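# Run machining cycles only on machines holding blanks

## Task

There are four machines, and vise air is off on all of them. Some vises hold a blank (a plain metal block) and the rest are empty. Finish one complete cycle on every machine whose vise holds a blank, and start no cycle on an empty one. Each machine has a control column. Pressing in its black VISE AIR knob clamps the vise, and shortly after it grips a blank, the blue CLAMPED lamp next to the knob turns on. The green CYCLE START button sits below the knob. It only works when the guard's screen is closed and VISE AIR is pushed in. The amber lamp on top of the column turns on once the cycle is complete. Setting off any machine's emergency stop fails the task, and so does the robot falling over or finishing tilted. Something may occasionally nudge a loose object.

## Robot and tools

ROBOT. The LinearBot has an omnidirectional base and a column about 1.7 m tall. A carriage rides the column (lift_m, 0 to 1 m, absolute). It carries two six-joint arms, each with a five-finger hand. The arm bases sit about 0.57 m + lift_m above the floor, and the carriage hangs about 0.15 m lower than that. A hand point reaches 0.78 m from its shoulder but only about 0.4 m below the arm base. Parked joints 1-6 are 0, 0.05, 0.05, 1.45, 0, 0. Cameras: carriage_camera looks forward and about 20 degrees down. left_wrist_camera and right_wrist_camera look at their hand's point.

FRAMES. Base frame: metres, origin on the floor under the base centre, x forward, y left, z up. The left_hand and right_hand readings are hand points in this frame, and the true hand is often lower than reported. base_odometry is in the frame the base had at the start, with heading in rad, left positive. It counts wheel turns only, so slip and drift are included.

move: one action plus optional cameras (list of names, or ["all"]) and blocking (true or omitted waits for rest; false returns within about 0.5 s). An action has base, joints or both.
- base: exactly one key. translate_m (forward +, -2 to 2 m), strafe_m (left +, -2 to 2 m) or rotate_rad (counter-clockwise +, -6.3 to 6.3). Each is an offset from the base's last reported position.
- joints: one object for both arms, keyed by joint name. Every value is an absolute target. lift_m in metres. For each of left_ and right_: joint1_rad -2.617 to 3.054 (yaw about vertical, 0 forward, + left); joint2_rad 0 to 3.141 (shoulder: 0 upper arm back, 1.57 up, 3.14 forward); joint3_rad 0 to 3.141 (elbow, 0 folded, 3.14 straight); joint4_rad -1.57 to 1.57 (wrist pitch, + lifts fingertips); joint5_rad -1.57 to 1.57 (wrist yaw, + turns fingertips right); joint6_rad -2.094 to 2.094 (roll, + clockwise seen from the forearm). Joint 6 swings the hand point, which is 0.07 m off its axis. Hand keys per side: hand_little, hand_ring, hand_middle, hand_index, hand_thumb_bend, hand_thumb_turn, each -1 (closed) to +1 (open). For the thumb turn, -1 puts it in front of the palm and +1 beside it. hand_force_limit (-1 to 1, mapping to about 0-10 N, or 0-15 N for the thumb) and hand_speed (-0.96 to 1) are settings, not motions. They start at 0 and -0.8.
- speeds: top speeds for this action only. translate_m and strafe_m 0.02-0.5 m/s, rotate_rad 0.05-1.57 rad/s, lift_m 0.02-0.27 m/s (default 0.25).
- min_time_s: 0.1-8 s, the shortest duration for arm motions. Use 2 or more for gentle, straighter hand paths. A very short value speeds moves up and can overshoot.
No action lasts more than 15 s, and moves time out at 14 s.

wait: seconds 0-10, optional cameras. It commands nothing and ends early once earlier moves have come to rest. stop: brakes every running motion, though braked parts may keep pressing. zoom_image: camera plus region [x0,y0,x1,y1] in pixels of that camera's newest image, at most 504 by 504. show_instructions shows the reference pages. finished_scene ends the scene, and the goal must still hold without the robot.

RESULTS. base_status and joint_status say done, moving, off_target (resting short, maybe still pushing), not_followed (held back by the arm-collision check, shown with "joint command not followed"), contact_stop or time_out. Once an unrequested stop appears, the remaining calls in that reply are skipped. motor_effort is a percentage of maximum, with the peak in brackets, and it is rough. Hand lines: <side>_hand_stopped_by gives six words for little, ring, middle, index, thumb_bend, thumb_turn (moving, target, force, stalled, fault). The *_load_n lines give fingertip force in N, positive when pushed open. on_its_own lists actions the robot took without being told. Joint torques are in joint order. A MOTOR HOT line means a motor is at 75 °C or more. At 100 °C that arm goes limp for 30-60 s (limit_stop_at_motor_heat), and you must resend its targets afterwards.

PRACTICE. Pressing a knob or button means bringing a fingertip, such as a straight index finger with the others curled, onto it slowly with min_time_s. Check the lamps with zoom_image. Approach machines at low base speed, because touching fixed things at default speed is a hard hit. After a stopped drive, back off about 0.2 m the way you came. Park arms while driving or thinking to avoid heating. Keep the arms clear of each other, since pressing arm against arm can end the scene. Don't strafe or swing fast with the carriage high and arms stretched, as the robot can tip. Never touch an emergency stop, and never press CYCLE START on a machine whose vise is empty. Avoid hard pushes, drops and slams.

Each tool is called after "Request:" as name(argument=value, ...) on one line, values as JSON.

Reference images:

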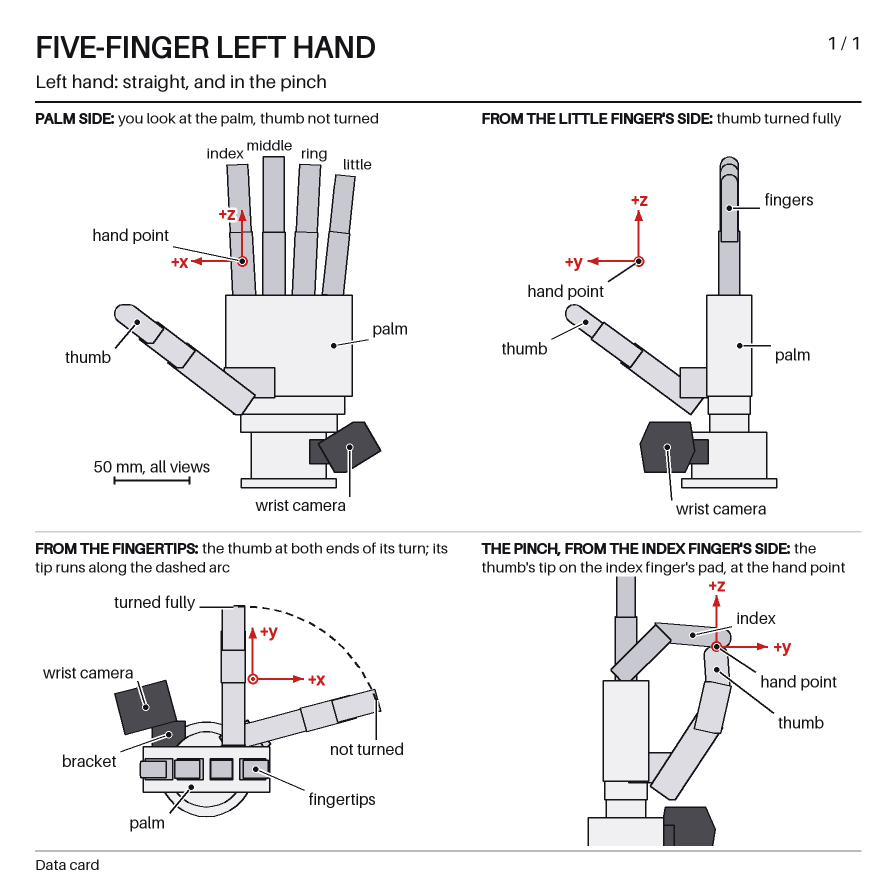

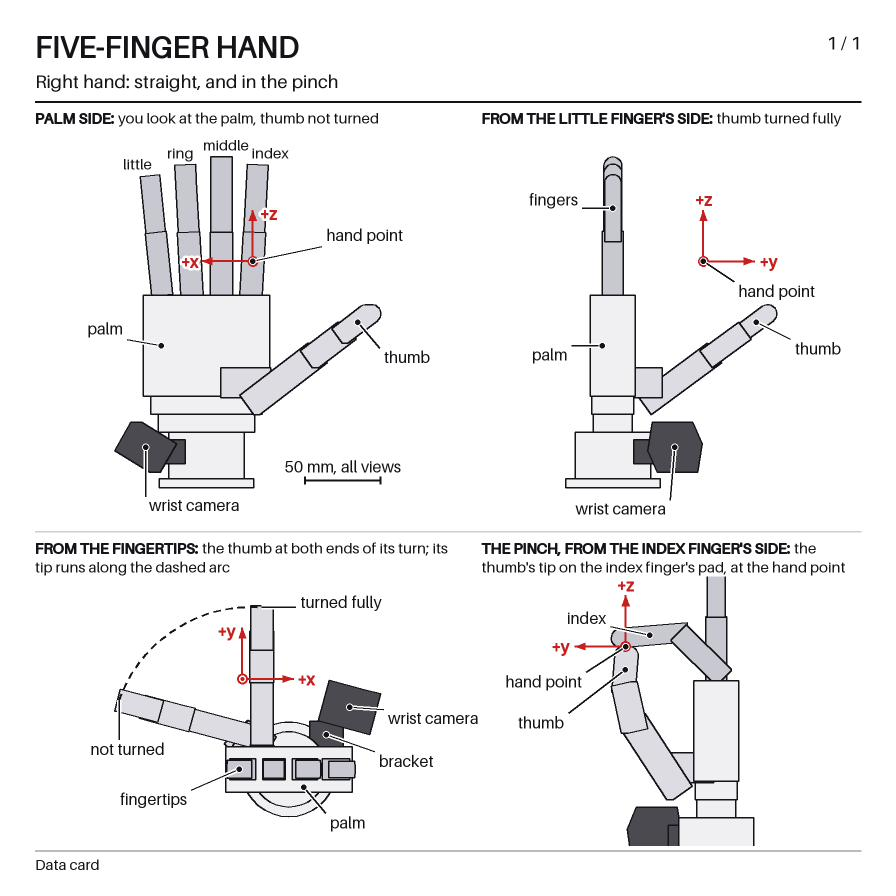

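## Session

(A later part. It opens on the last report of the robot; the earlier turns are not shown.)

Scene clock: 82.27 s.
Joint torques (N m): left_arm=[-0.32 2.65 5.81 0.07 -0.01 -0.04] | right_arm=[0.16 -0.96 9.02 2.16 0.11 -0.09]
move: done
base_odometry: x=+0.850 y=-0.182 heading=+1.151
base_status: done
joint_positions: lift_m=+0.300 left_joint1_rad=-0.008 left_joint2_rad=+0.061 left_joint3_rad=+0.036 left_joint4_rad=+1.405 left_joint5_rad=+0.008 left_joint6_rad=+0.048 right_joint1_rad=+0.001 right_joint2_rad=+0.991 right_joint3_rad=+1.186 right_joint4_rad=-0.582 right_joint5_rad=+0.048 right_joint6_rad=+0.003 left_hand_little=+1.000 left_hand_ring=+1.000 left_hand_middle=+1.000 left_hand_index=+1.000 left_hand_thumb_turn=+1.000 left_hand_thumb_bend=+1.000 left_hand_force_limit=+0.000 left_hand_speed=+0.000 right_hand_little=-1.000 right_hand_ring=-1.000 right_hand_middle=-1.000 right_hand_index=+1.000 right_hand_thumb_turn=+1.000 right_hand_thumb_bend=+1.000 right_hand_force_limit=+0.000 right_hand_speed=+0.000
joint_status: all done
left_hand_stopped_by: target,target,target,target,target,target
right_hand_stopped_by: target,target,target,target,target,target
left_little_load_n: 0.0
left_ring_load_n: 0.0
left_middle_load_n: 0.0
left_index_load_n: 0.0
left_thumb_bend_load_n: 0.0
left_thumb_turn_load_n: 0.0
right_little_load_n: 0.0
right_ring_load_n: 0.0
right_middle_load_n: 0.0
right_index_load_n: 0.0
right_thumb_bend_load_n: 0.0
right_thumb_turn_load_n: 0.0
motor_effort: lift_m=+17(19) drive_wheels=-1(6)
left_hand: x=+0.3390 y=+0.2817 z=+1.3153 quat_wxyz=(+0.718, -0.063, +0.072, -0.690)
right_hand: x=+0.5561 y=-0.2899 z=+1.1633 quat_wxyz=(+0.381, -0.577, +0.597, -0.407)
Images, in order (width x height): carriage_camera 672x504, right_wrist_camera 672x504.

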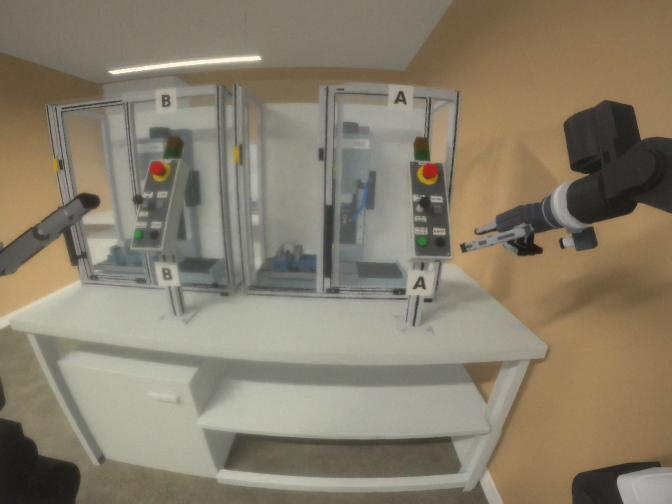

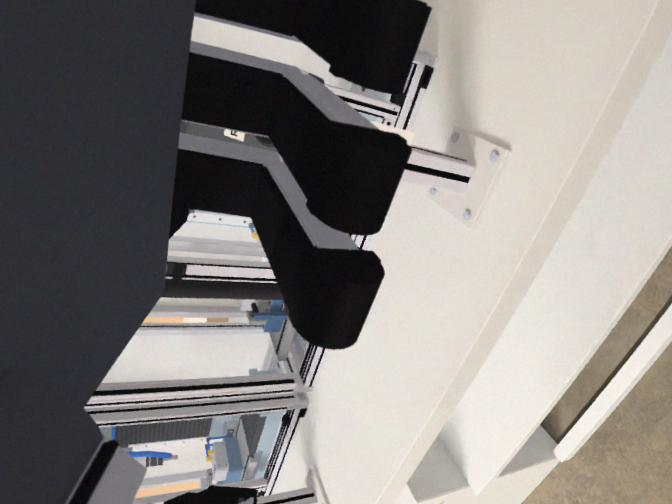

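Request:
zoom_image(camera="carriage_camera", region=[400, 120, 640, 360])

Scaled by 2.100.

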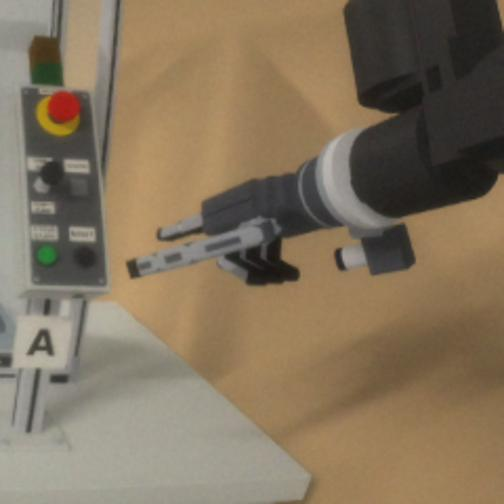

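Request:
move(base={"strafe_m": 0.067}, speeds={"strafe_m": 0.1}, joints={"lift_m": 0.345}, cameras=[])

Request:
move(base={"translate_m": 0.1}, speeds={"translate_m": 0.1}, cameras=["carriage_camera", "right_wrist_camera"])

Request:
zoom_image(camera="carriage_camera", region=[360, 120, 560, 320])

Scene clock: 90.37 s.
Joint torques (N m): left_arm=[-0.32 2.67 5.86 0.08 -0.02 -0.04] | right_arm=[0.18 -1.05 8.99 2.11 0.11 -0.08]
Motor temperatures (°C): left_arm=[22 26 27 26 22 26] | right_arm=[21 25 30 35 20 24]
move: done
base_odometry: x=+0.789 y=-0.155 heading=+1.151
base_status: done
joint_positions: lift_m=+0.345 left_joint1_rad=-0.008 left_joint2_rad=+0.061 left_joint3_rad=+0.036 left_joint4_rad=+1.405 left_joint5_rad=+0.008 left_joint6_rad=+0.048 right_joint1_rad=+0.001 right_joint2_rad=+0.992 right_joint3_rad=+1.187 right_joint4_rad=-0.578 right_joint5_rad=+0.049 right_joint6_rad=+0.003 left_hand_little=+1.000 left_hand_ring=+1.000 left_hand_middle=+1.000 left_hand_index=+1.000 left_hand_thumb_turn=+1.000 left_hand_thumb_bend=+1.000 left_hand_force_limit=+0.000 left_hand_speed=+0.000 right_hand_little=-1.000 right_hand_ring=-1.000 right_hand_middle=-1.000 right_hand_index=+1.000 right_hand_thumb_turn=+1.000 right_hand_thumb_bend=+1.000 right_hand_force_limit=+0.000 right_hand_speed=+0.000
joint_status: all done
left_hand_stopped_by: target,target,target,target,target,target
right_hand_stopped_by: target,target,target,target,target,target
left_little_load_n: 0.0
left_ring_load_n: 0.0
left_middle_load_n: 0.0
left_index_load_n: 0.0
left_thumb_bend_load_n: 0.0
left_thumb_turn_load_n: 0.0
right_little_load_n: 0.0
right_ring_load_n: 0.0
right_middle_load_n: 0.0
right_index_load_n: 0.0
right_thumb_bend_load_n: 0.0
right_thumb_turn_load_n: 0.0
motor_effort: lift_m=+17(23) drive_wheels=-2(4)
left_hand: x=+0.3390 y=+0.2816 z=+1.3603 quat_wxyz=(+0.718, -0.062, +0.072, -0.690)
right_hand: x=+0.5570 y=-0.2900 z=+1.2097 quat_wxyz=(+0.382, -0.576, +0.596, -0.409)

Scene clock: 92.07 s.
Joint torques (N m): left_arm=[-0.32 2.69 5.9 0.09 -0.02 -0.04] | right_arm=[0.16 -1.16 8.95 2.1 0.11 -0.09]
move: done
base_odometry: x=+0.829 y=-0.063 heading=+1.152
base_status: done
joint_positions: lift_m=+0.345 left_joint1_rad=-0.008 left_joint2_rad=+0.061 left_joint3_rad=+0.036 left_joint4_rad=+1.405 left_joint5_rad=+0.008 left_joint6_rad=+0.048 right_joint1_rad=+0.001 right_joint2_rad=+0.992 right_joint3_rad=+1.187 right_joint4_rad=-0.578 right_joint5_rad=+0.049 right_joint6_rad=+0.003 left_hand_little=+1.000 left_hand_ring=+1.000 left_hand_middle=+1.000 left_hand_index=+1.000 left_hand_thumb_turn=+1.000 left_hand_thumb_bend=+1.000 left_hand_force_limit=+0.000 left_hand_speed=+0.000 right_hand_little=-1.000 right_hand_ring=-1.000 right_hand_middle=-1.000 right_hand_index=+1.000 right_hand_thumb_turn=+1.000 right_hand_thumb_bend=+1.000 right_hand_force_limit=+0.000 right_hand_speed=+0.000
joint_status: not commanded
left_hand_stopped_by: target,target,target,target,target,target
right_hand_stopped_by: target,target,target,target,target,target
left_little_load_n: 0.0
left_ring_load_n: 0.0
left_middle_load_n: 0.0
left_index_load_n: 0.0
left_thumb_bend_load_n: 0.5
left_thumb_turn_load_n: 0.0
right_little_load_n: 0.0
right_ring_load_n: 0.0
right_middle_load_n: 0.0
right_index_load_n: 0.0
right_thumb_bend_load_n: 0.0
right_thumb_turn_load_n: 0.0
motor_effort: lift_m=+18(19) drive_wheels=-3(6)
left_hand: x=+0.3390 y=+0.2816 z=+1.3603 quat_wxyz=(+0.718, -0.062, +0.072, -0.690)
right_hand: x=+0.5570 y=-0.2900 z=+1.2097 quat_wxyz=(+0.382, -0.576, +0.596, -0.409)
Images, in order (width x height): carriage_camera 672x504, right_wrist_camera 672x504.

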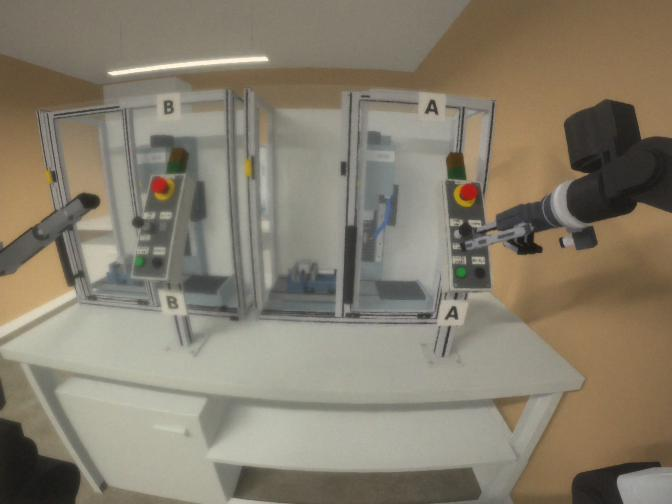

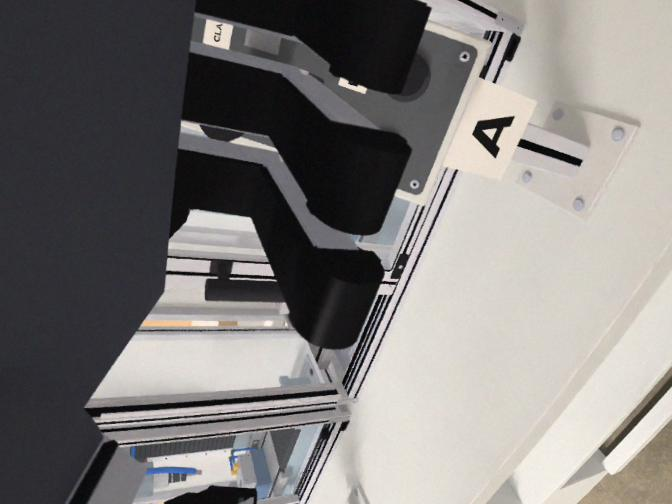

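Scaled by 2.520.

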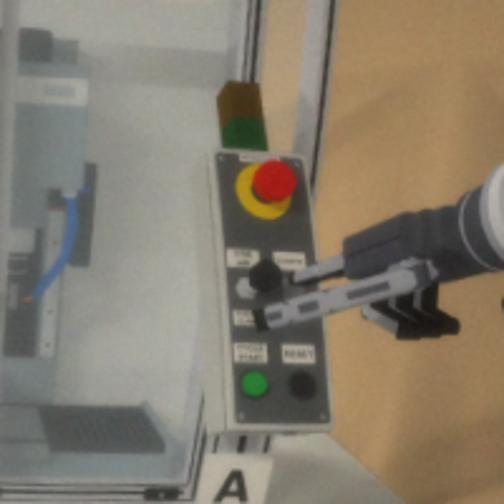

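Request:
move(base={"translate_m": 0.03}, speeds={"translate_m": 0.05}, joints={"right_hand_thumb_turn": -1}, cameras=["carriage_camera"])

Request:
zoom_image(camera="carriage_camera", region=[420, 160, 540, 280])

Scene clock: 95.37 s.
Joint torques (N m): left_arm=[-0.32 2.7 5.86 0.08 -0.01 -0.04] | right_arm=[0.16 -1.37 8.91 2.08 0.12 -0.1]
move: done
base_odometry: x=+0.841 y=-0.036 heading=+1.152
base_status: done
joint_positions: lift_m=+0.345 left_joint1_rad=-0.008 left_joint2_rad=+0.061 left_joint3_rad=+0.036 left_joint4_rad=+1.405 left_joint5_rad=+0.008 left_joint6_rad=+0.048 right_joint1_rad=+0.001 right_joint2_rad=+0.994 right_joint3_rad=+1.187 right_joint4_rad=-0.578 right_joint5_rad=+0.049 right_joint6_rad=+0.003 left_hand_little=+1.000 left_hand_ring=+1.000 left_hand_middle=+1.000 left_hand_index=+1.000 left_hand_thumb_turn=+1.000 left_hand_thumb_bend=+1.000 left_hand_force_limit=+0.000 left_hand_speed=+0.000 right_hand_little=-1.000 right_hand_ring=-1.000 right_hand_middle=-1.000 right_hand_index=+1.000 right_hand_thumb_turn=-1.000 right_hand_thumb_bend=+1.000 right_hand_force_limit=+0.000 right_hand_speed=+0.000
joint_status: all done
left_hand_stopped_by: target,target,target,target,target,target
right_hand_stopped_by: target,target,target,target,target,target
left_little_load_n: 0.0
left_ring_load_n: 0.0
left_middle_load_n: 0.0
left_index_load_n: 0.0
left_thumb_bend_load_n: 0.0
left_thumb_turn_load_n: 0.0
right_little_load_n: 0.0
right_ring_load_n: 0.0
right_middle_load_n: 0.0
right_index_load_n: 0.0
right_thumb_bend_load_n: -0.5
right_thumb_turn_load_n: 0.0
motor_effort: lift_m=+18(19) drive_wheels=-2(7)
left_hand: x=+0.3390 y=+0.2816 z=+1.3603 quat_wxyz=(+0.718, -0.062, +0.072, -0.690)
right_hand: x=+0.5573 y=-0.2900 z=+1.2090 quat_wxyz=(+0.382, -0.576, +0.597, -0.408)
Images, in order (width x height): carriage_camera 672x504.

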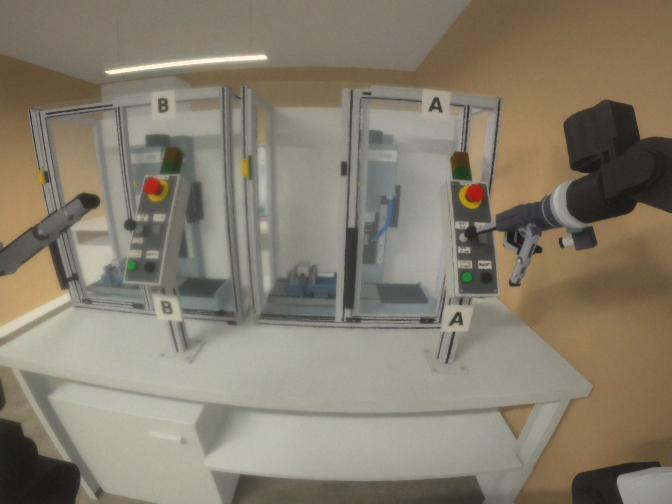

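Scaled by 4.200.

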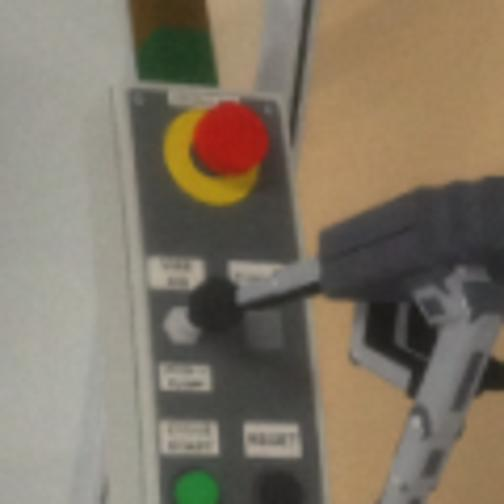

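Request:
move(base={"translate_m": 0.03}, speeds={"translate_m": 0.03, "lift_m": 0.02}, joints={"lift_m": 0.333}, cameras=["carriage_camera"])

Request:
zoom_image(camera="carriage_camera", region=[420, 160, 540, 280])

Scene clock: 98.63 s.
Joint torques (N m): left_arm=[-0.34 2.7 5.85 0.1 -0.01 -0.04] | right_arm=[0.1 -1.31 8.84 2.12 0.11 -0.1]
move: done
base_odometry: x=+0.853 y=-0.008 heading=+1.153
base_status: done
joint_positions: lift_m=+0.333 left_joint1_rad=-0.008 left_joint2_rad=+0.061 left_joint3_rad=+0.036 left_joint4_rad=+1.404 left_joint5_rad=+0.008 left_joint6_rad=+0.048 right_joint1_rad=+0.001 right_joint2_rad=+0.993 right_joint3_rad=+1.187 right_joint4_rad=-0.580 right_joint5_rad=+0.049 right_joint6_rad=+0.003 left_hand_little=+1.000 left_hand_ring=+1.000 left_hand_middle=+1.000 left_hand_index=+1.000 left_hand_thumb_turn=+1.000 left_hand_thumb_bend=+1.000 left_hand_force_limit=+0.000 left_hand_speed=+0.000 right_hand_little=-1.000 right_hand_ring=-1.000 right_hand_middle=-1.000 right_hand_index=+1.000 right_hand_thumb_turn=-1.000 right_hand_thumb_bend=+1.000 right_hand_force_limit=+0.000 right_hand_speed=+0.000
joint_status: all done
left_hand_stopped_by: target,target,target,target,target,target
right_hand_stopped_by: target,target,target,target,target,target
left_little_load_n: 0.0
left_ring_load_n: 0.0
left_middle_load_n: 0.0
left_index_load_n: 0.0
left_thumb_bend_load_n: 0.0
left_thumb_turn_load_n: 0.0
right_little_load_n: 0.0
right_ring_load_n: 0.0
right_middle_load_n: 0.0
right_index_load_n: 0.0
right_thumb_bend_load_n: -0.5
right_thumb_turn_load_n: 0.0
motor_effort: lift_m=+17(18) drive_wheels=+1(7)
left_hand: x=+0.3393 y=+0.2816 z=+1.3483 quat_wxyz=(+0.718, -0.063, +0.072, -0.690)
right_hand: x=+0.5569 y=-0.2900 z=+1.1971 quat_wxyz=(+0.381, -0.576, +0.597, -0.408)
Images, in order (width x height): carriage_camera 672x504.

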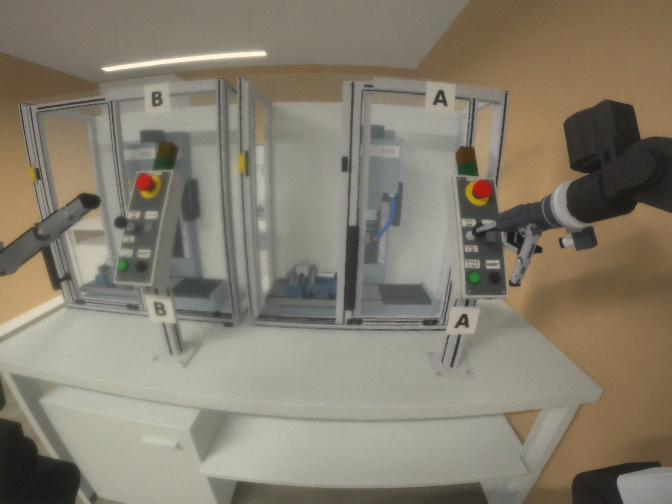

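Scaled by 4.200.

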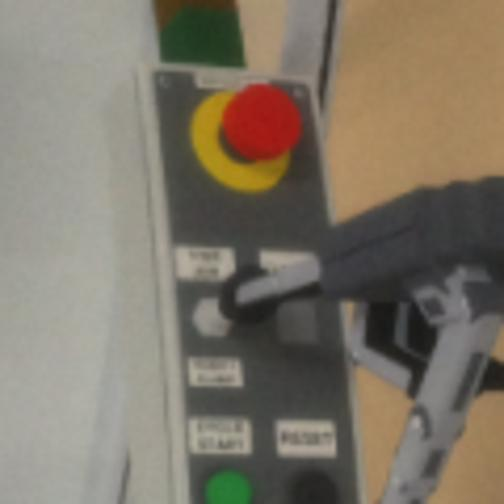

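Request:
move(base={"translate_m": 0.015}, speeds={"translate_m": 0.03, "lift_m": 0.02}, joints={"lift_m": 0.326}, cameras=["carriage_camera"])

Request:
zoom_image(camera="carriage_camera", region=[420, 160, 540, 280])

Scene clock: 101.00 s.
Joint torques (N m): left_arm=[-0.34 2.67 5.85 0.09 -0.01 -0.05] | right_arm=[0.17 1.46 7.9 2.46 0.11 -0.1]
move: done
base_odometry: x=+0.859 y=+0.005 heading=+1.153
base_status: done
joint_positions: lift_m=+0.326 left_joint1_rad=-0.008 left_joint2_rad=+0.061 left_joint3_rad=+0.036 left_joint4_rad=+1.404 left_joint5_rad=+0.008 left_joint6_rad=+0.048 right_joint1_rad=+0.001 right_joint2_rad=+0.970 right_joint3_rad=+1.196 right_joint4_rad=-0.617 right_joint5_rad=+0.049 right_joint6_rad=+0.003 left_hand_little=+1.000 left_hand_ring=+1.000 left_hand_middle=+1.000 left_hand_index=+1.000 left_hand_thumb_turn=+1.000 left_hand_thumb_bend=+1.000 left_hand_force_limit=+0.000 left_hand_speed=+0.000 right_hand_little=-1.000 right_hand_ring=-1.000 right_hand_middle=-1.000 right_hand_index=+1.000 right_hand_thumb_turn=-1.000 right_hand_thumb_bend=+1.000 right_hand_force_limit=+0.000 right_hand_speed=+0.000
joint_status: all done
left_hand_stopped_by: target,target,target,target,target,target
right_hand_stopped_by: target,target,target,target,target,target
left_little_load_n: 0.0
left_ring_load_n: 0.0
left_middle_load_n: 0.0
left_index_load_n: 0.0
left_thumb_bend_load_n: 0.0
left_thumb_turn_load_n: 0.0
right_little_load_n: 0.0
right_ring_load_n: 0.0
right_middle_load_n: 0.0
right_index_load_n: -2.0
right_thumb_bend_load_n: 0.0
right_thumb_turn_load_n: 0.0
motor_effort: lift_m=+16(18) drive_wheels=+2(7)
left_hand: x=+0.3393 y=+0.2816 z=+1.3413 quat_wxyz=(+0.718, -0.063, +0.072, -0.690)
right_hand: x=+0.5475 y=-0.2900 z=+1.1932 quat_wxyz=(+0.380, -0.577, +0.597, -0.407)
Images, in order (width x height): carriage_camera 672x504.

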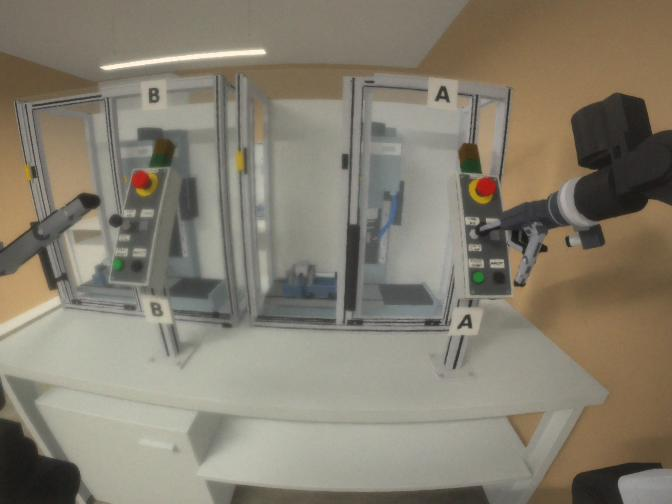

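Scaled by 4.200.

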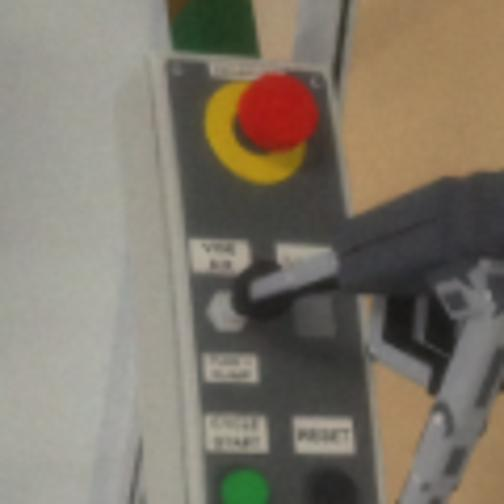

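Request:
move(base={"translate_m": 0.012}, speeds={"translate_m": 0.03, "lift_m": 0.02}, joints={"lift_m": 0.321}, cameras=["carriage_camera"])

Request:
zoom_image(camera="carriage_camera", region=[420, 160, 540, 280])

Scene clock: 103.60 s.
Joint torques (N m): left_arm=[-0.34 2.58 5.83 0.09 -0.02 -0.04] | right_arm=[0.17 3.99 6.31 2.86 0.12 -0.09]
move: done
base_odometry: x=+0.864 y=+0.016 heading=+1.153
base_status: done
joint_positions: lift_m=+0.321 left_joint1_rad=-0.008 left_joint2_rad=+0.061 left_joint3_rad=+0.036 left_joint4_rad=+1.404 left_joint5_rad=+0.008 left_joint6_rad=+0.048 right_joint1_rad=+0.001 right_joint2_rad=+0.947 right_joint3_rad=+1.211 right_joint4_rad=-0.655 right_joint5_rad=+0.047 right_joint6_rad=+0.002 left_hand_little=+1.000 left_hand_ring=+1.000 left_hand_middle=+1.000 left_hand_index=+1.000 left_hand_thumb_turn=+1.000 left_hand_thumb_bend=+1.000 left_hand_force_limit=+0.000 left_hand_speed=+0.000 right_hand_little=-1.000 right_hand_ring=-1.000 right_hand_middle=-1.000 right_hand_index=+1.000 right_hand_thumb_turn=-1.000 right_hand_thumb_bend=+1.000 right_hand_force_limit=+0.000 right_hand_speed=+0.000
joint_status: all done
left_hand_stopped_by: target,target,target,target,target,target
right_hand_stopped_by: target,target,target,target,target,target
left_little_load_n: 0.0
left_ring_load_n: 0.0
left_middle_load_n: 0.0
left_index_load_n: 0.0
left_thumb_bend_load_n: 0.0
left_thumb_turn_load_n: 0.0
right_little_load_n: 0.0
right_ring_load_n: 0.0
right_middle_load_n: 0.0
right_index_load_n: -5.0
right_thumb_bend_load_n: 0.0
right_thumb_turn_load_n: 0.0
motor_effort: lift_m=+16(18) drive_wheels=+2(8)
left_hand: x=+0.3394 y=+0.2816 z=+1.3363 quat_wxyz=(+0.718, -0.063, +0.072, -0.690)
right_hand: x=+0.5380 y=-0.2898 z=+1.1930 quat_wxyz=(+0.380, -0.578, +0.597, -0.407)
Images, in order (width x height): carriage_camera 672x504.

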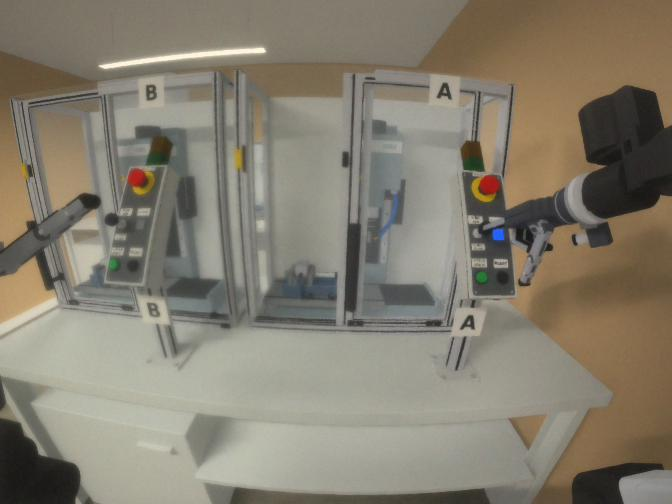

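Scaled by 4.200.

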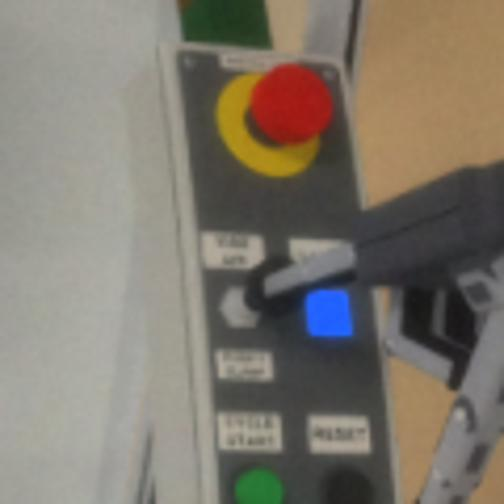

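Request:
move(base={"translate_m": -0.12}, speeds={"translate_m": 0.08}, cameras=["carriage_camera"])

Request:
zoom_image(camera="carriage_camera", region=[380, 120, 540, 280])

Scene clock: 106.53 s.
Joint torques (N m): left_arm=[-0.32 2.61 5.91 0.11 -0.01 -0.04] | right_arm=[0.17 -1.17 6.42 2.25 0.12 -0.09]
move: done
base_odometry: x=+0.815 y=-0.093 heading=+1.153
base_status: done
joint_positions: lift_m=+0.321 left_joint1_rad=-0.008 left_joint2_rad=+0.061 left_joint3_rad=+0.036 left_joint4_rad=+1.404 left_joint5_rad=+0.008 left_joint6_rad=+0.048 right_joint1_rad=+0.001 right_joint2_rad=+0.993 right_joint3_rad=+1.211 right_joint4_rad=-0.596 right_joint5_rad=+0.047 right_joint6_rad=+0.002 left_hand_little=+1.000 left_hand_ring=+1.000 left_hand_middle=+1.000 left_hand_index=+1.000 left_hand_thumb_turn=+1.000 left_hand_thumb_bend=+1.000 left_hand_force_limit=+0.000 left_hand_speed=+0.000 right_hand_little=-1.000 right_hand_ring=-1.000 right_hand_middle=-1.000 right_hand_index=+1.000 right_hand_thumb_turn=-1.000 right_hand_thumb_bend=+1.000 right_hand_force_limit=+0.000 right_hand_speed=+0.000
joint_status: not commanded
left_hand_stopped_by: target,target,target,target,target,target
right_hand_stopped_by: target,target,target,target,target,target
left_little_load_n: 0.0
left_ring_load_n: 0.0
left_middle_load_n: 0.0
left_index_load_n: 0.0
left_thumb_bend_load_n: 0.0
left_thumb_turn_load_n: 0.0
right_little_load_n: 0.0
right_ring_load_n: 0.0
right_middle_load_n: 0.0
right_index_load_n: 0.0
right_thumb_bend_load_n: 0.0
right_thumb_turn_load_n: 0.0
motor_effort: lift_m=+18(18) drive_wheels=-2(6)
left_hand: x=+0.3394 y=+0.2816 z=+1.3363 quat_wxyz=(+0.718, -0.063, +0.072, -0.690)
right_hand: x=+0.5554 y=-0.2897 z=+1.1927 quat_wxyz=(+0.384, -0.575, +0.594, -0.410)
Images, in order (width x height): carriage_camera 672x504.

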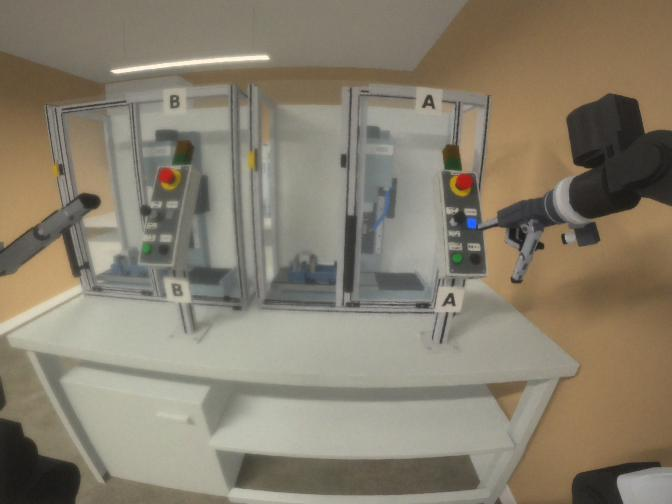

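Scaled by 3.150.

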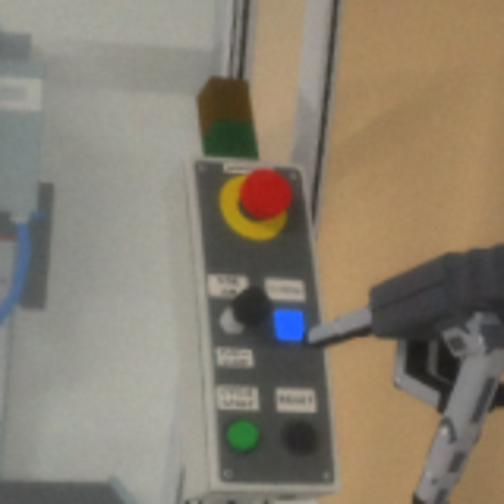

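Request:
move(base={"translate_m": -0.1}, speeds={"translate_m": 0.2}, cameras=[])

Request:
move(base={"strafe_m": 0.225}, speeds={"strafe_m": 0.2}, joints={"lift_m": 0.06, "right_joint2_rad": 1.2, "right_joint3_rad": 1.0, "right_joint4_rad": 0.2, "right_joint6_rad": 1.57, "right_joint5_rad": 0, "right_hand_thumb_turn": 1, "right_hand_little": 1, "right_hand_ring": 1, "right_hand_middle": 1}, min_time_s=3, cameras=["carriage_camera", "right_wrist_camera"])

Scene clock: 127.60 s.
Joint torques (N m): left_arm=[-0.31 2.74 5.83 0.1 -0.02 -0.04] | right_arm=[0.16 -1.2 6.48 2.25 0.12 -0.09]
Motor temperatures (°C): left_arm=[22 27 28 26 22 26] | right_arm=[21 24 30 40 20 24]
move: done
base_odometry: x=+0.775 y=-0.184 heading=+1.153
base_status: done
joint_positions: lift_m=+0.321 left_joint1_rad=-0.008 left_joint2_rad=+0.061 left_joint3_rad=+0.036 left_joint4_rad=+1.404 left_joint5_rad=+0.008 left_joint6_rad=+0.048 right_joint1_rad=+0.001 right_joint2_rad=+0.994 right_joint3_rad=+1.211 right_joint4_rad=-0.592 right_joint5_rad=+0.047 right_joint6_rad=+0.002 left_hand_little=+1.000 left_hand_ring=+1.000 left_hand_middle=+1.000 left_hand_index=+1.000 left_hand_thumb_turn=+1.000 left_hand_thumb_bend=+1.000 left_hand_force_limit=+0.000 left_hand_speed=+0.000 right_hand_little=-1.000 right_hand_ring=-1.000 right_hand_middle=-1.000 right_hand_index=+1.000 right_hand_thumb_turn=-1.000 right_hand_thumb_bend=+1.000 right_hand_force_limit=+0.000 right_hand_speed=+0.000
joint_status: not commanded
left_hand_stopped_by: target,target,target,target,target,target
right_hand_stopped_by: target,target,target,target,target,target
left_little_load_n: 0.0
left_ring_load_n: 0.0
left_middle_load_n: 0.0
left_index_load_n: 0.0
left_thumb_bend_load_n: 0.0
left_thumb_turn_load_n: 0.0
right_little_load_n: 0.0
right_ring_load_n: 0.0
right_middle_load_n: 0.0
right_index_load_n: 0.0
right_thumb_bend_load_n: 0.0
right_thumb_turn_load_n: 0.0
motor_effort: lift_m=+17(19) drive_wheels=-1(6)
left_hand: x=+0.3393 y=+0.2816 z=+1.3363 quat_wxyz=(+0.718, -0.063, +0.072, -0.690)
right_hand: x=+0.5562 y=-0.2897 z=+1.1930 quat_wxyz=(+0.385, -0.575, +0.594, -0.411)

Scene clock: 130.93 s.
Joint torques (N m): left_arm=[-0.32 2.66 5.86 0.09 -0.02 -0.04] | right_arm=[0.16 -2.99 7.12 2.43 -0.01 0.04]
move: done
base_odometry: x=+0.569 y=-0.093 heading=+1.153
base_status: done
joint_positions: lift_m=+0.060 left_joint1_rad=-0.008 left_joint2_rad=+0.061 left_joint3_rad=+0.036 left_joint4_rad=+1.404 left_joint5_rad=+0.008 left_joint6_rad=+0.048 right_joint1_rad=+0.001 right_joint2_rad=+1.186 right_joint3_rad=+1.012 right_joint4_rad=+0.181 right_joint5_rad=+0.013 right_joint6_rad=+1.561 left_hand_little=+1.000 left_hand_ring=+1.000 left_hand_middle=+1.000 left_hand_index=+1.000 left_hand_thumb_turn=+1.000 left_hand_thumb_bend=+1.000 left_hand_force_limit=+0.000 left_hand_speed=+0.000 right_hand_little=+1.000 right_hand_ring=+1.000 right_hand_middle=+1.000 right_hand_index=+1.000 right_hand_thumb_turn=+1.000 right_hand_thumb_bend=+1.000 right_hand_force_limit=+0.000 right_hand_speed=+0.000
joint_status: all done
left_hand_stopped_by: target,target,target,target,target,target
right_hand_stopped_by: target,target,target,target,target,target
left_little_load_n: 0.0
left_ring_load_n: 0.0
left_middle_load_n: 0.0
left_index_load_n: 0.0
left_thumb_bend_load_n: 0.0
left_thumb_turn_load_n: 0.0
right_little_load_n: 0.0
right_ring_load_n: 0.0
right_middle_load_n: 0.0
right_index_load_n: 0.0
right_thumb_bend_load_n: 0.0
right_thumb_turn_load_n: 0.0
motor_effort: lift_m=+18(20) drive_wheels=-1(6)
left_hand: x=+0.3393 y=+0.2816 z=+1.0751 quat_wxyz=(+0.718, -0.063, +0.072, -0.690)
right_hand: x=+0.6665 y=-0.2535 z=+1.0470 quat_wxyz=(+0.709, +0.001, +0.705, -0.008)
Images, in order (width x height): carriage_camera 672x504, right_wrist_camera 672x504.

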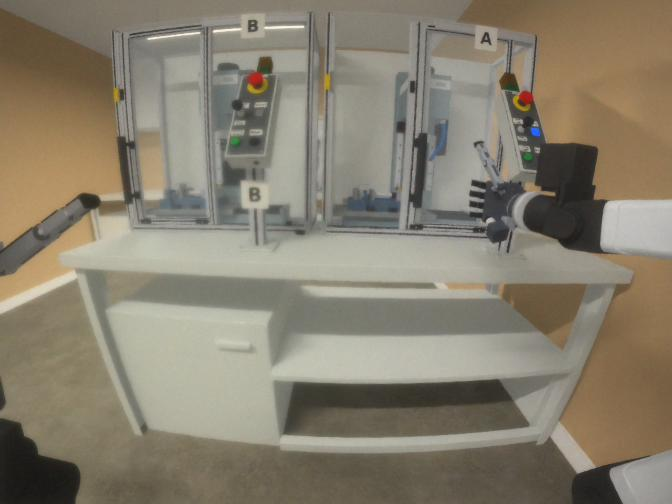

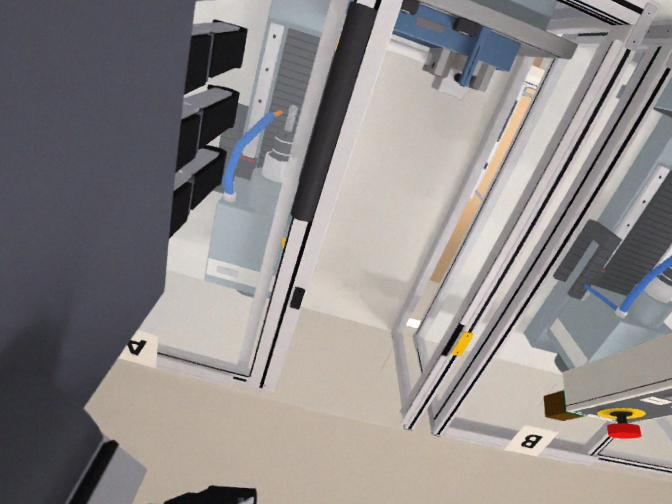

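Request:
move(base={"translate_m": 0.2}, speeds={"translate_m": 0.15}, cameras=["carriage_camera", "right_wrist_camera"])

Request:
zoom_image(camera="carriage_camera", region=[380, 120, 600, 300])

Scene clock: 135.07 s.
Joint torques (N m): left_arm=[-0.32 2.65 5.85 0.07 -0.02 -0.04] | right_arm=[0.16 -3.37 6.99 2.32 -0.02 0.01]
move: done
base_odometry: x=+0.650 y=+0.090 heading=+1.154
base_status: done
joint_positions: lift_m=+0.060 left_joint1_rad=-0.008 left_joint2_rad=+0.061 left_joint3_rad=+0.036 left_joint4_rad=+1.404 left_joint5_rad=+0.008 left_joint6_rad=+0.048 right_joint1_rad=+0.001 right_joint2_rad=+1.188 right_joint3_rad=+1.012 right_joint4_rad=+0.189 right_joint5_rad=+0.012 right_joint6_rad=+1.562 left_hand_little=+1.000 left_hand_ring=+1.000 left_hand_middle=+1.000 left_hand_index=+1.000 left_hand_thumb_turn=+1.000 left_hand_thumb_bend=+1.000 left_hand_force_limit=+0.000 left_hand_speed=+0.000 right_hand_little=+1.000 right_hand_ring=+1.000 right_hand_middle=+1.000 right_hand_index=+1.000 right_hand_thumb_turn=+1.000 right_hand_thumb_bend=+1.000 right_hand_force_limit=+0.000 right_hand_speed=+0.000
joint_status: not commanded
left_hand_stopped_by: target,target,target,target,target,target
right_hand_stopped_by: target,target,target,target,target,target
left_little_load_n: 0.0
left_ring_load_n: 0.0
left_middle_load_n: 0.0
left_index_load_n: 0.0
left_thumb_bend_load_n: 0.0
left_thumb_turn_load_n: 0.0
right_little_load_n: 0.0
right_ring_load_n: 0.0
right_middle_load_n: -0.5
right_index_load_n: 0.0
right_thumb_bend_load_n: 0.0
right_thumb_turn_load_n: 0.0
motor_effort: lift_m=+17(20) drive_wheels=-3(6)
left_hand: x=+0.3393 y=+0.2816 z=+1.0751 quat_wxyz=(+0.718, -0.063, +0.072, -0.690)
right_hand: x=+0.6668 y=-0.2533 z=+1.0485 quat_wxyz=(+0.712, +0.001, +0.703, -0.007)
Images, in order (width x height): carriage_camera 672x504, right_wrist_camera 672x504.

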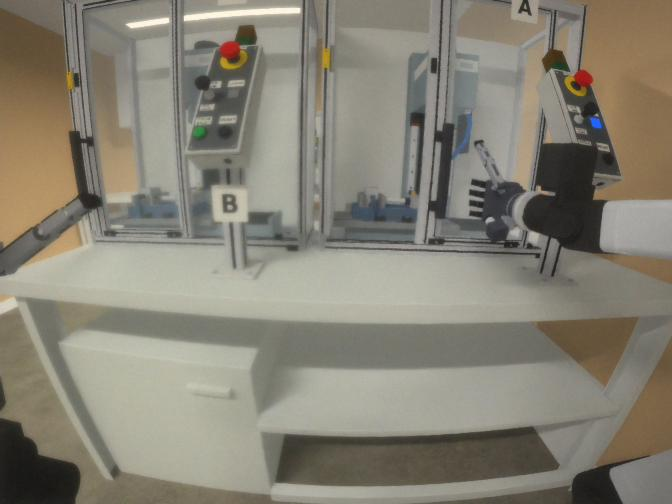

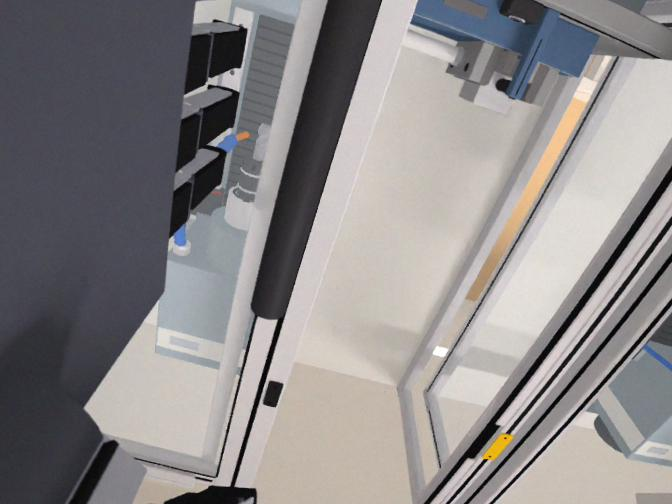

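Scaled by 2.291.

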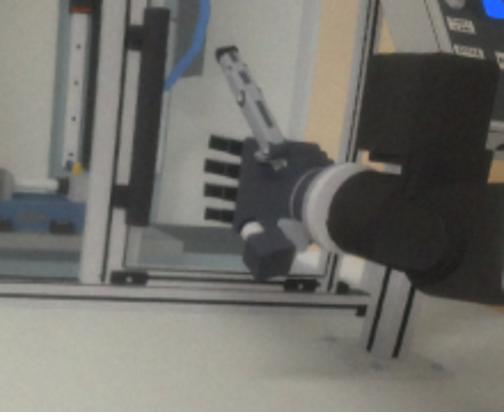

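Request:
move(base={"strafe_m": -0.025}, speeds={"strafe_m": 0.1}, cameras=[])

Request:
move(base={"translate_m": 0.08}, speeds={"translate_m": 0.1}, cameras=["carriage_camera", "right_wrist_camera"])

Request:
zoom_image(camera="carriage_camera", region=[400, 100, 580, 280])

Scene clock: 138.23 s.
Joint torques (N m): left_arm=[-0.32 2.65 5.87 0.1 -0.06 -0.05] | right_arm=[0.29 -3.29 7.15 2.32 0.02 0]
move: done
base_odometry: x=+0.673 y=+0.080 heading=+1.154
base_status: done
joint_positions: lift_m=+0.060 left_joint1_rad=-0.008 left_joint2_rad=+0.061 left_joint3_rad=+0.036 left_joint4_rad=+1.404 left_joint5_rad=+0.008 left_joint6_rad=+0.048 right_joint1_rad=+0.000 right_joint2_rad=+1.188 right_joint3_rad=+1.012 right_joint4_rad=+0.190 right_joint5_rad=+0.009 right_joint6_rad=+1.563 left_hand_little=+1.000 left_hand_ring=+1.000 left_hand_middle=+1.000 left_hand_index=+1.000 left_hand_thumb_turn=+1.000 left_hand_thumb_bend=+1.000 left_hand_force_limit=+0.000 left_hand_speed=+0.000 right_hand_little=+1.000 right_hand_ring=+1.000 right_hand_middle=+1.000 right_hand_index=+1.000 right_hand_thumb_turn=+1.000 right_hand_thumb_bend=+1.000 right_hand_force_limit=+0.000 right_hand_speed=+0.000
joint_status: not commanded
left_hand_stopped_by: target,target,target,target,target,target
right_hand_stopped_by: target,target,target,target,target,target
left_little_load_n: 0.0
left_ring_load_n: 0.0
left_middle_load_n: 0.0
left_index_load_n: 0.0
left_thumb_bend_load_n: 0.5
left_thumb_turn_load_n: 0.0
right_little_load_n: 0.0
right_ring_load_n: 0.0
right_middle_load_n: 0.0
right_index_load_n: 0.0
right_thumb_bend_load_n: 0.0
right_thumb_turn_load_n: 0.0
motor_effort: lift_m=+20(20) drive_wheels=-2(6)
left_hand: x=+0.3393 y=+0.2815 z=+1.0751 quat_wxyz=(+0.718, -0.063, +0.072, -0.690)
right_hand: x=+0.6667 y=-0.2533 z=+1.0486 quat_wxyz=(+0.712, +0.001, +0.702, -0.006)

Scene clock: 139.73 s.
Joint torques (N m): left_arm=[-0.34 2.66 5.86 0.09 -0.03 -0.04] | right_arm=[0.28 -3.41 7.01 2.33 0.01 0.01]
move: done
base_odometry: x=+0.705 y=+0.153 heading=+1.153
base_status: done
joint_positions: lift_m=+0.060 left_joint1_rad=-0.008 left_joint2_rad=+0.061 left_joint3_rad=+0.036 left_joint4_rad=+1.405 left_joint5_rad=+0.008 left_joint6_rad=+0.048 right_joint1_rad=+0.000 right_joint2_rad=+1.189 right_joint3_rad=+1.012 right_joint4_rad=+0.192 right_joint5_rad=+0.009 right_joint6_rad=+1.563 left_hand_little=+1.000 left_hand_ring=+1.000 left_hand_middle=+1.000 left_hand_index=+1.000 left_hand_thumb_turn=+1.000 left_hand_thumb_bend=+1.000 left_hand_force_limit=+0.000 left_hand_speed=+0.000 right_hand_little=+1.000 right_hand_ring=+1.000 right_hand_middle=+1.000 right_hand_index=+1.000 right_hand_thumb_turn=+1.000 right_hand_thumb_bend=+1.000 right_hand_force_limit=+0.000 right_hand_speed=+0.000
joint_status: not commanded
left_hand_stopped_by: target,target,target,target,target,target
right_hand_stopped_by: target,target,target,target,target,target
left_little_load_n: 0.0
left_ring_load_n: 0.0
left_middle_load_n: 0.0
left_index_load_n: 0.0
left_thumb_bend_load_n: 0.0
left_thumb_turn_load_n: 0.0
right_little_load_n: 0.0
right_ring_load_n: 0.0
right_middle_load_n: 0.0
right_index_load_n: 0.0
right_thumb_bend_load_n: 0.0
right_thumb_turn_load_n: 0.0
motor_effort: lift_m=+18(19) drive_wheels=-3(6)
left_hand: x=+0.3392 y=+0.2815 z=+1.0752 quat_wxyz=(+0.718, -0.063, +0.072, -0.690)
right_hand: x=+0.6670 y=-0.2533 z=+1.0488 quat_wxyz=(+0.712, +0.001, +0.702, -0.006)
Images, in order (width x height): carriage_camera 672x504, right_wrist_camera 672x504.

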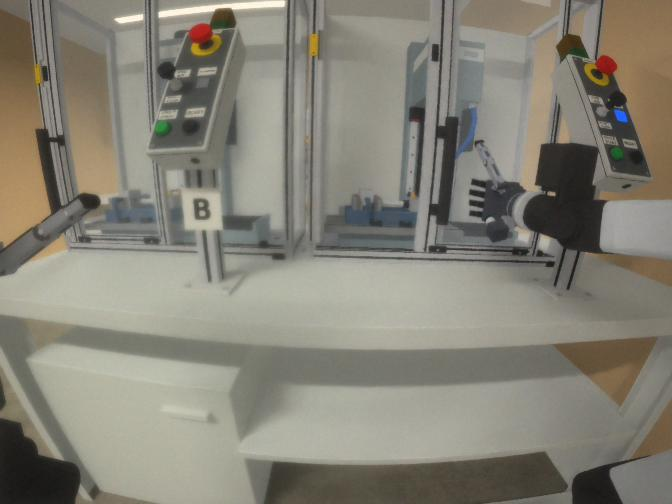

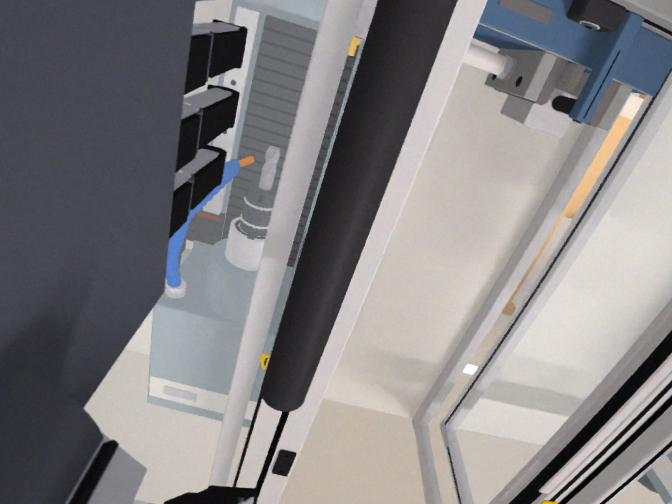

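Scaled by 2.800.

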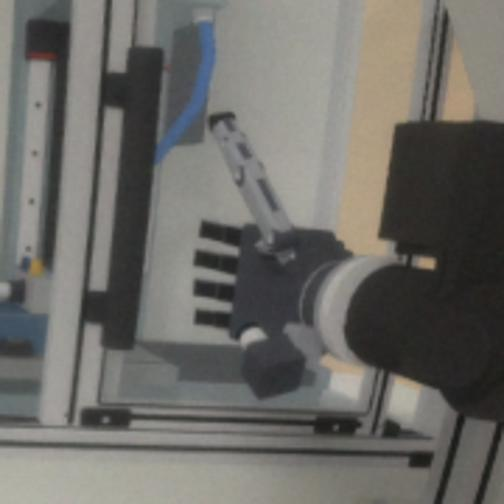

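Request:
move(base={"translate_m": 0.04}, speeds={"translate_m": 0.06}, cameras=["carriage_camera", "right_wrist_camera"])

Request:
zoom_image(camera="carriage_camera", region=[400, 100, 540, 240])

Scene clock: 142.97 s.
Joint torques (N m): left_arm=[-0.32 2.71 5.85 0.09 -0.02 -0.05] | right_arm=[0.25 -3.37 7.21 2.3 0.01 0]
move: done
base_odometry: x=+0.722 y=+0.189 heading=+1.153
base_status: done
joint_positions: lift_m=+0.060 left_joint1_rad=-0.008 left_joint2_rad=+0.061 left_joint3_rad=+0.036 left_joint4_rad=+1.405 left_joint5_rad=+0.008 left_joint6_rad=+0.048 right_joint1_rad=+0.000 right_joint2_rad=+1.189 right_joint3_rad=+1.010 right_joint4_rad=+0.193 right_joint5_rad=+0.009 right_joint6_rad=+1.563 left_hand_little=+1.000 left_hand_ring=+1.000 left_hand_middle=+1.000 left_hand_index=+1.000 left_hand_thumb_turn=+1.000 left_hand_thumb_bend=+1.000 left_hand_force_limit=+0.000 left_hand_speed=+0.000 right_hand_little=+1.000 right_hand_ring=+1.000 right_hand_middle=+1.000 right_hand_index=+1.000 right_hand_thumb_turn=+1.000 right_hand_thumb_bend=+1.000 right_hand_force_limit=+0.000 right_hand_speed=+0.000
joint_status: not commanded
left_hand_stopped_by: target,target,target,target,target,target
right_hand_stopped_by: target,target,target,target,target,target
left_little_load_n: 0.0
left_ring_load_n: 0.0
left_middle_load_n: 0.0
left_index_load_n: 0.0
left_thumb_bend_load_n: 0.0
left_thumb_turn_load_n: 0.0
right_little_load_n: 0.0
right_ring_load_n: 0.0
right_middle_load_n: 0.0
right_index_load_n: 0.0
right_thumb_bend_load_n: 0.0
right_thumb_turn_load_n: 0.0
motor_effort: lift_m=+20(20) drive_wheels=+2(7)
left_hand: x=+0.3392 y=+0.2815 z=+1.0752 quat_wxyz=(+0.718, -0.063, +0.072, -0.690)
right_hand: x=+0.6670 y=-0.2533 z=+1.0485 quat_wxyz=(+0.712, +0.001, +0.702, -0.006)
Images, in order (width x height): carriage_camera 672x504, right_wrist_camera 672x504.

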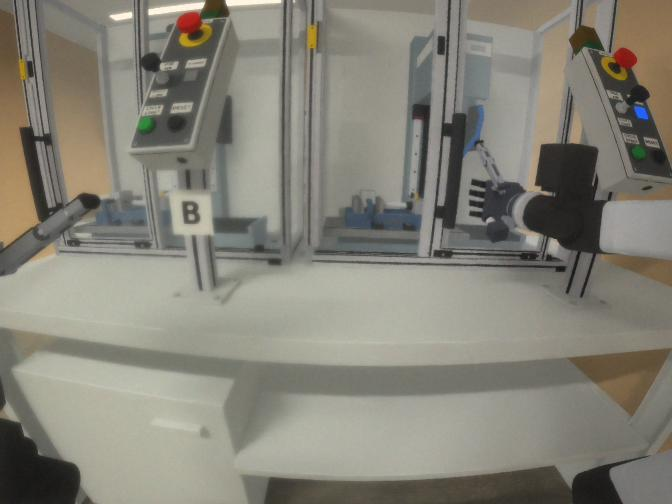

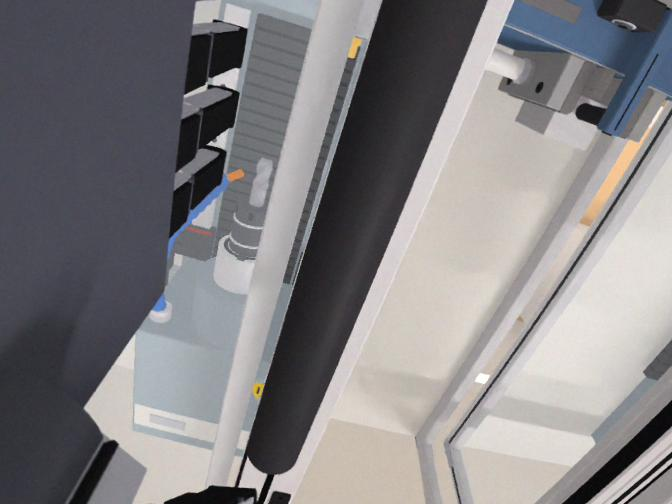

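Scaled by 3.600.

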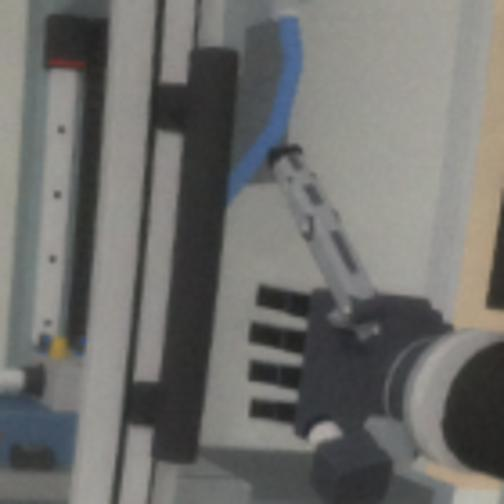

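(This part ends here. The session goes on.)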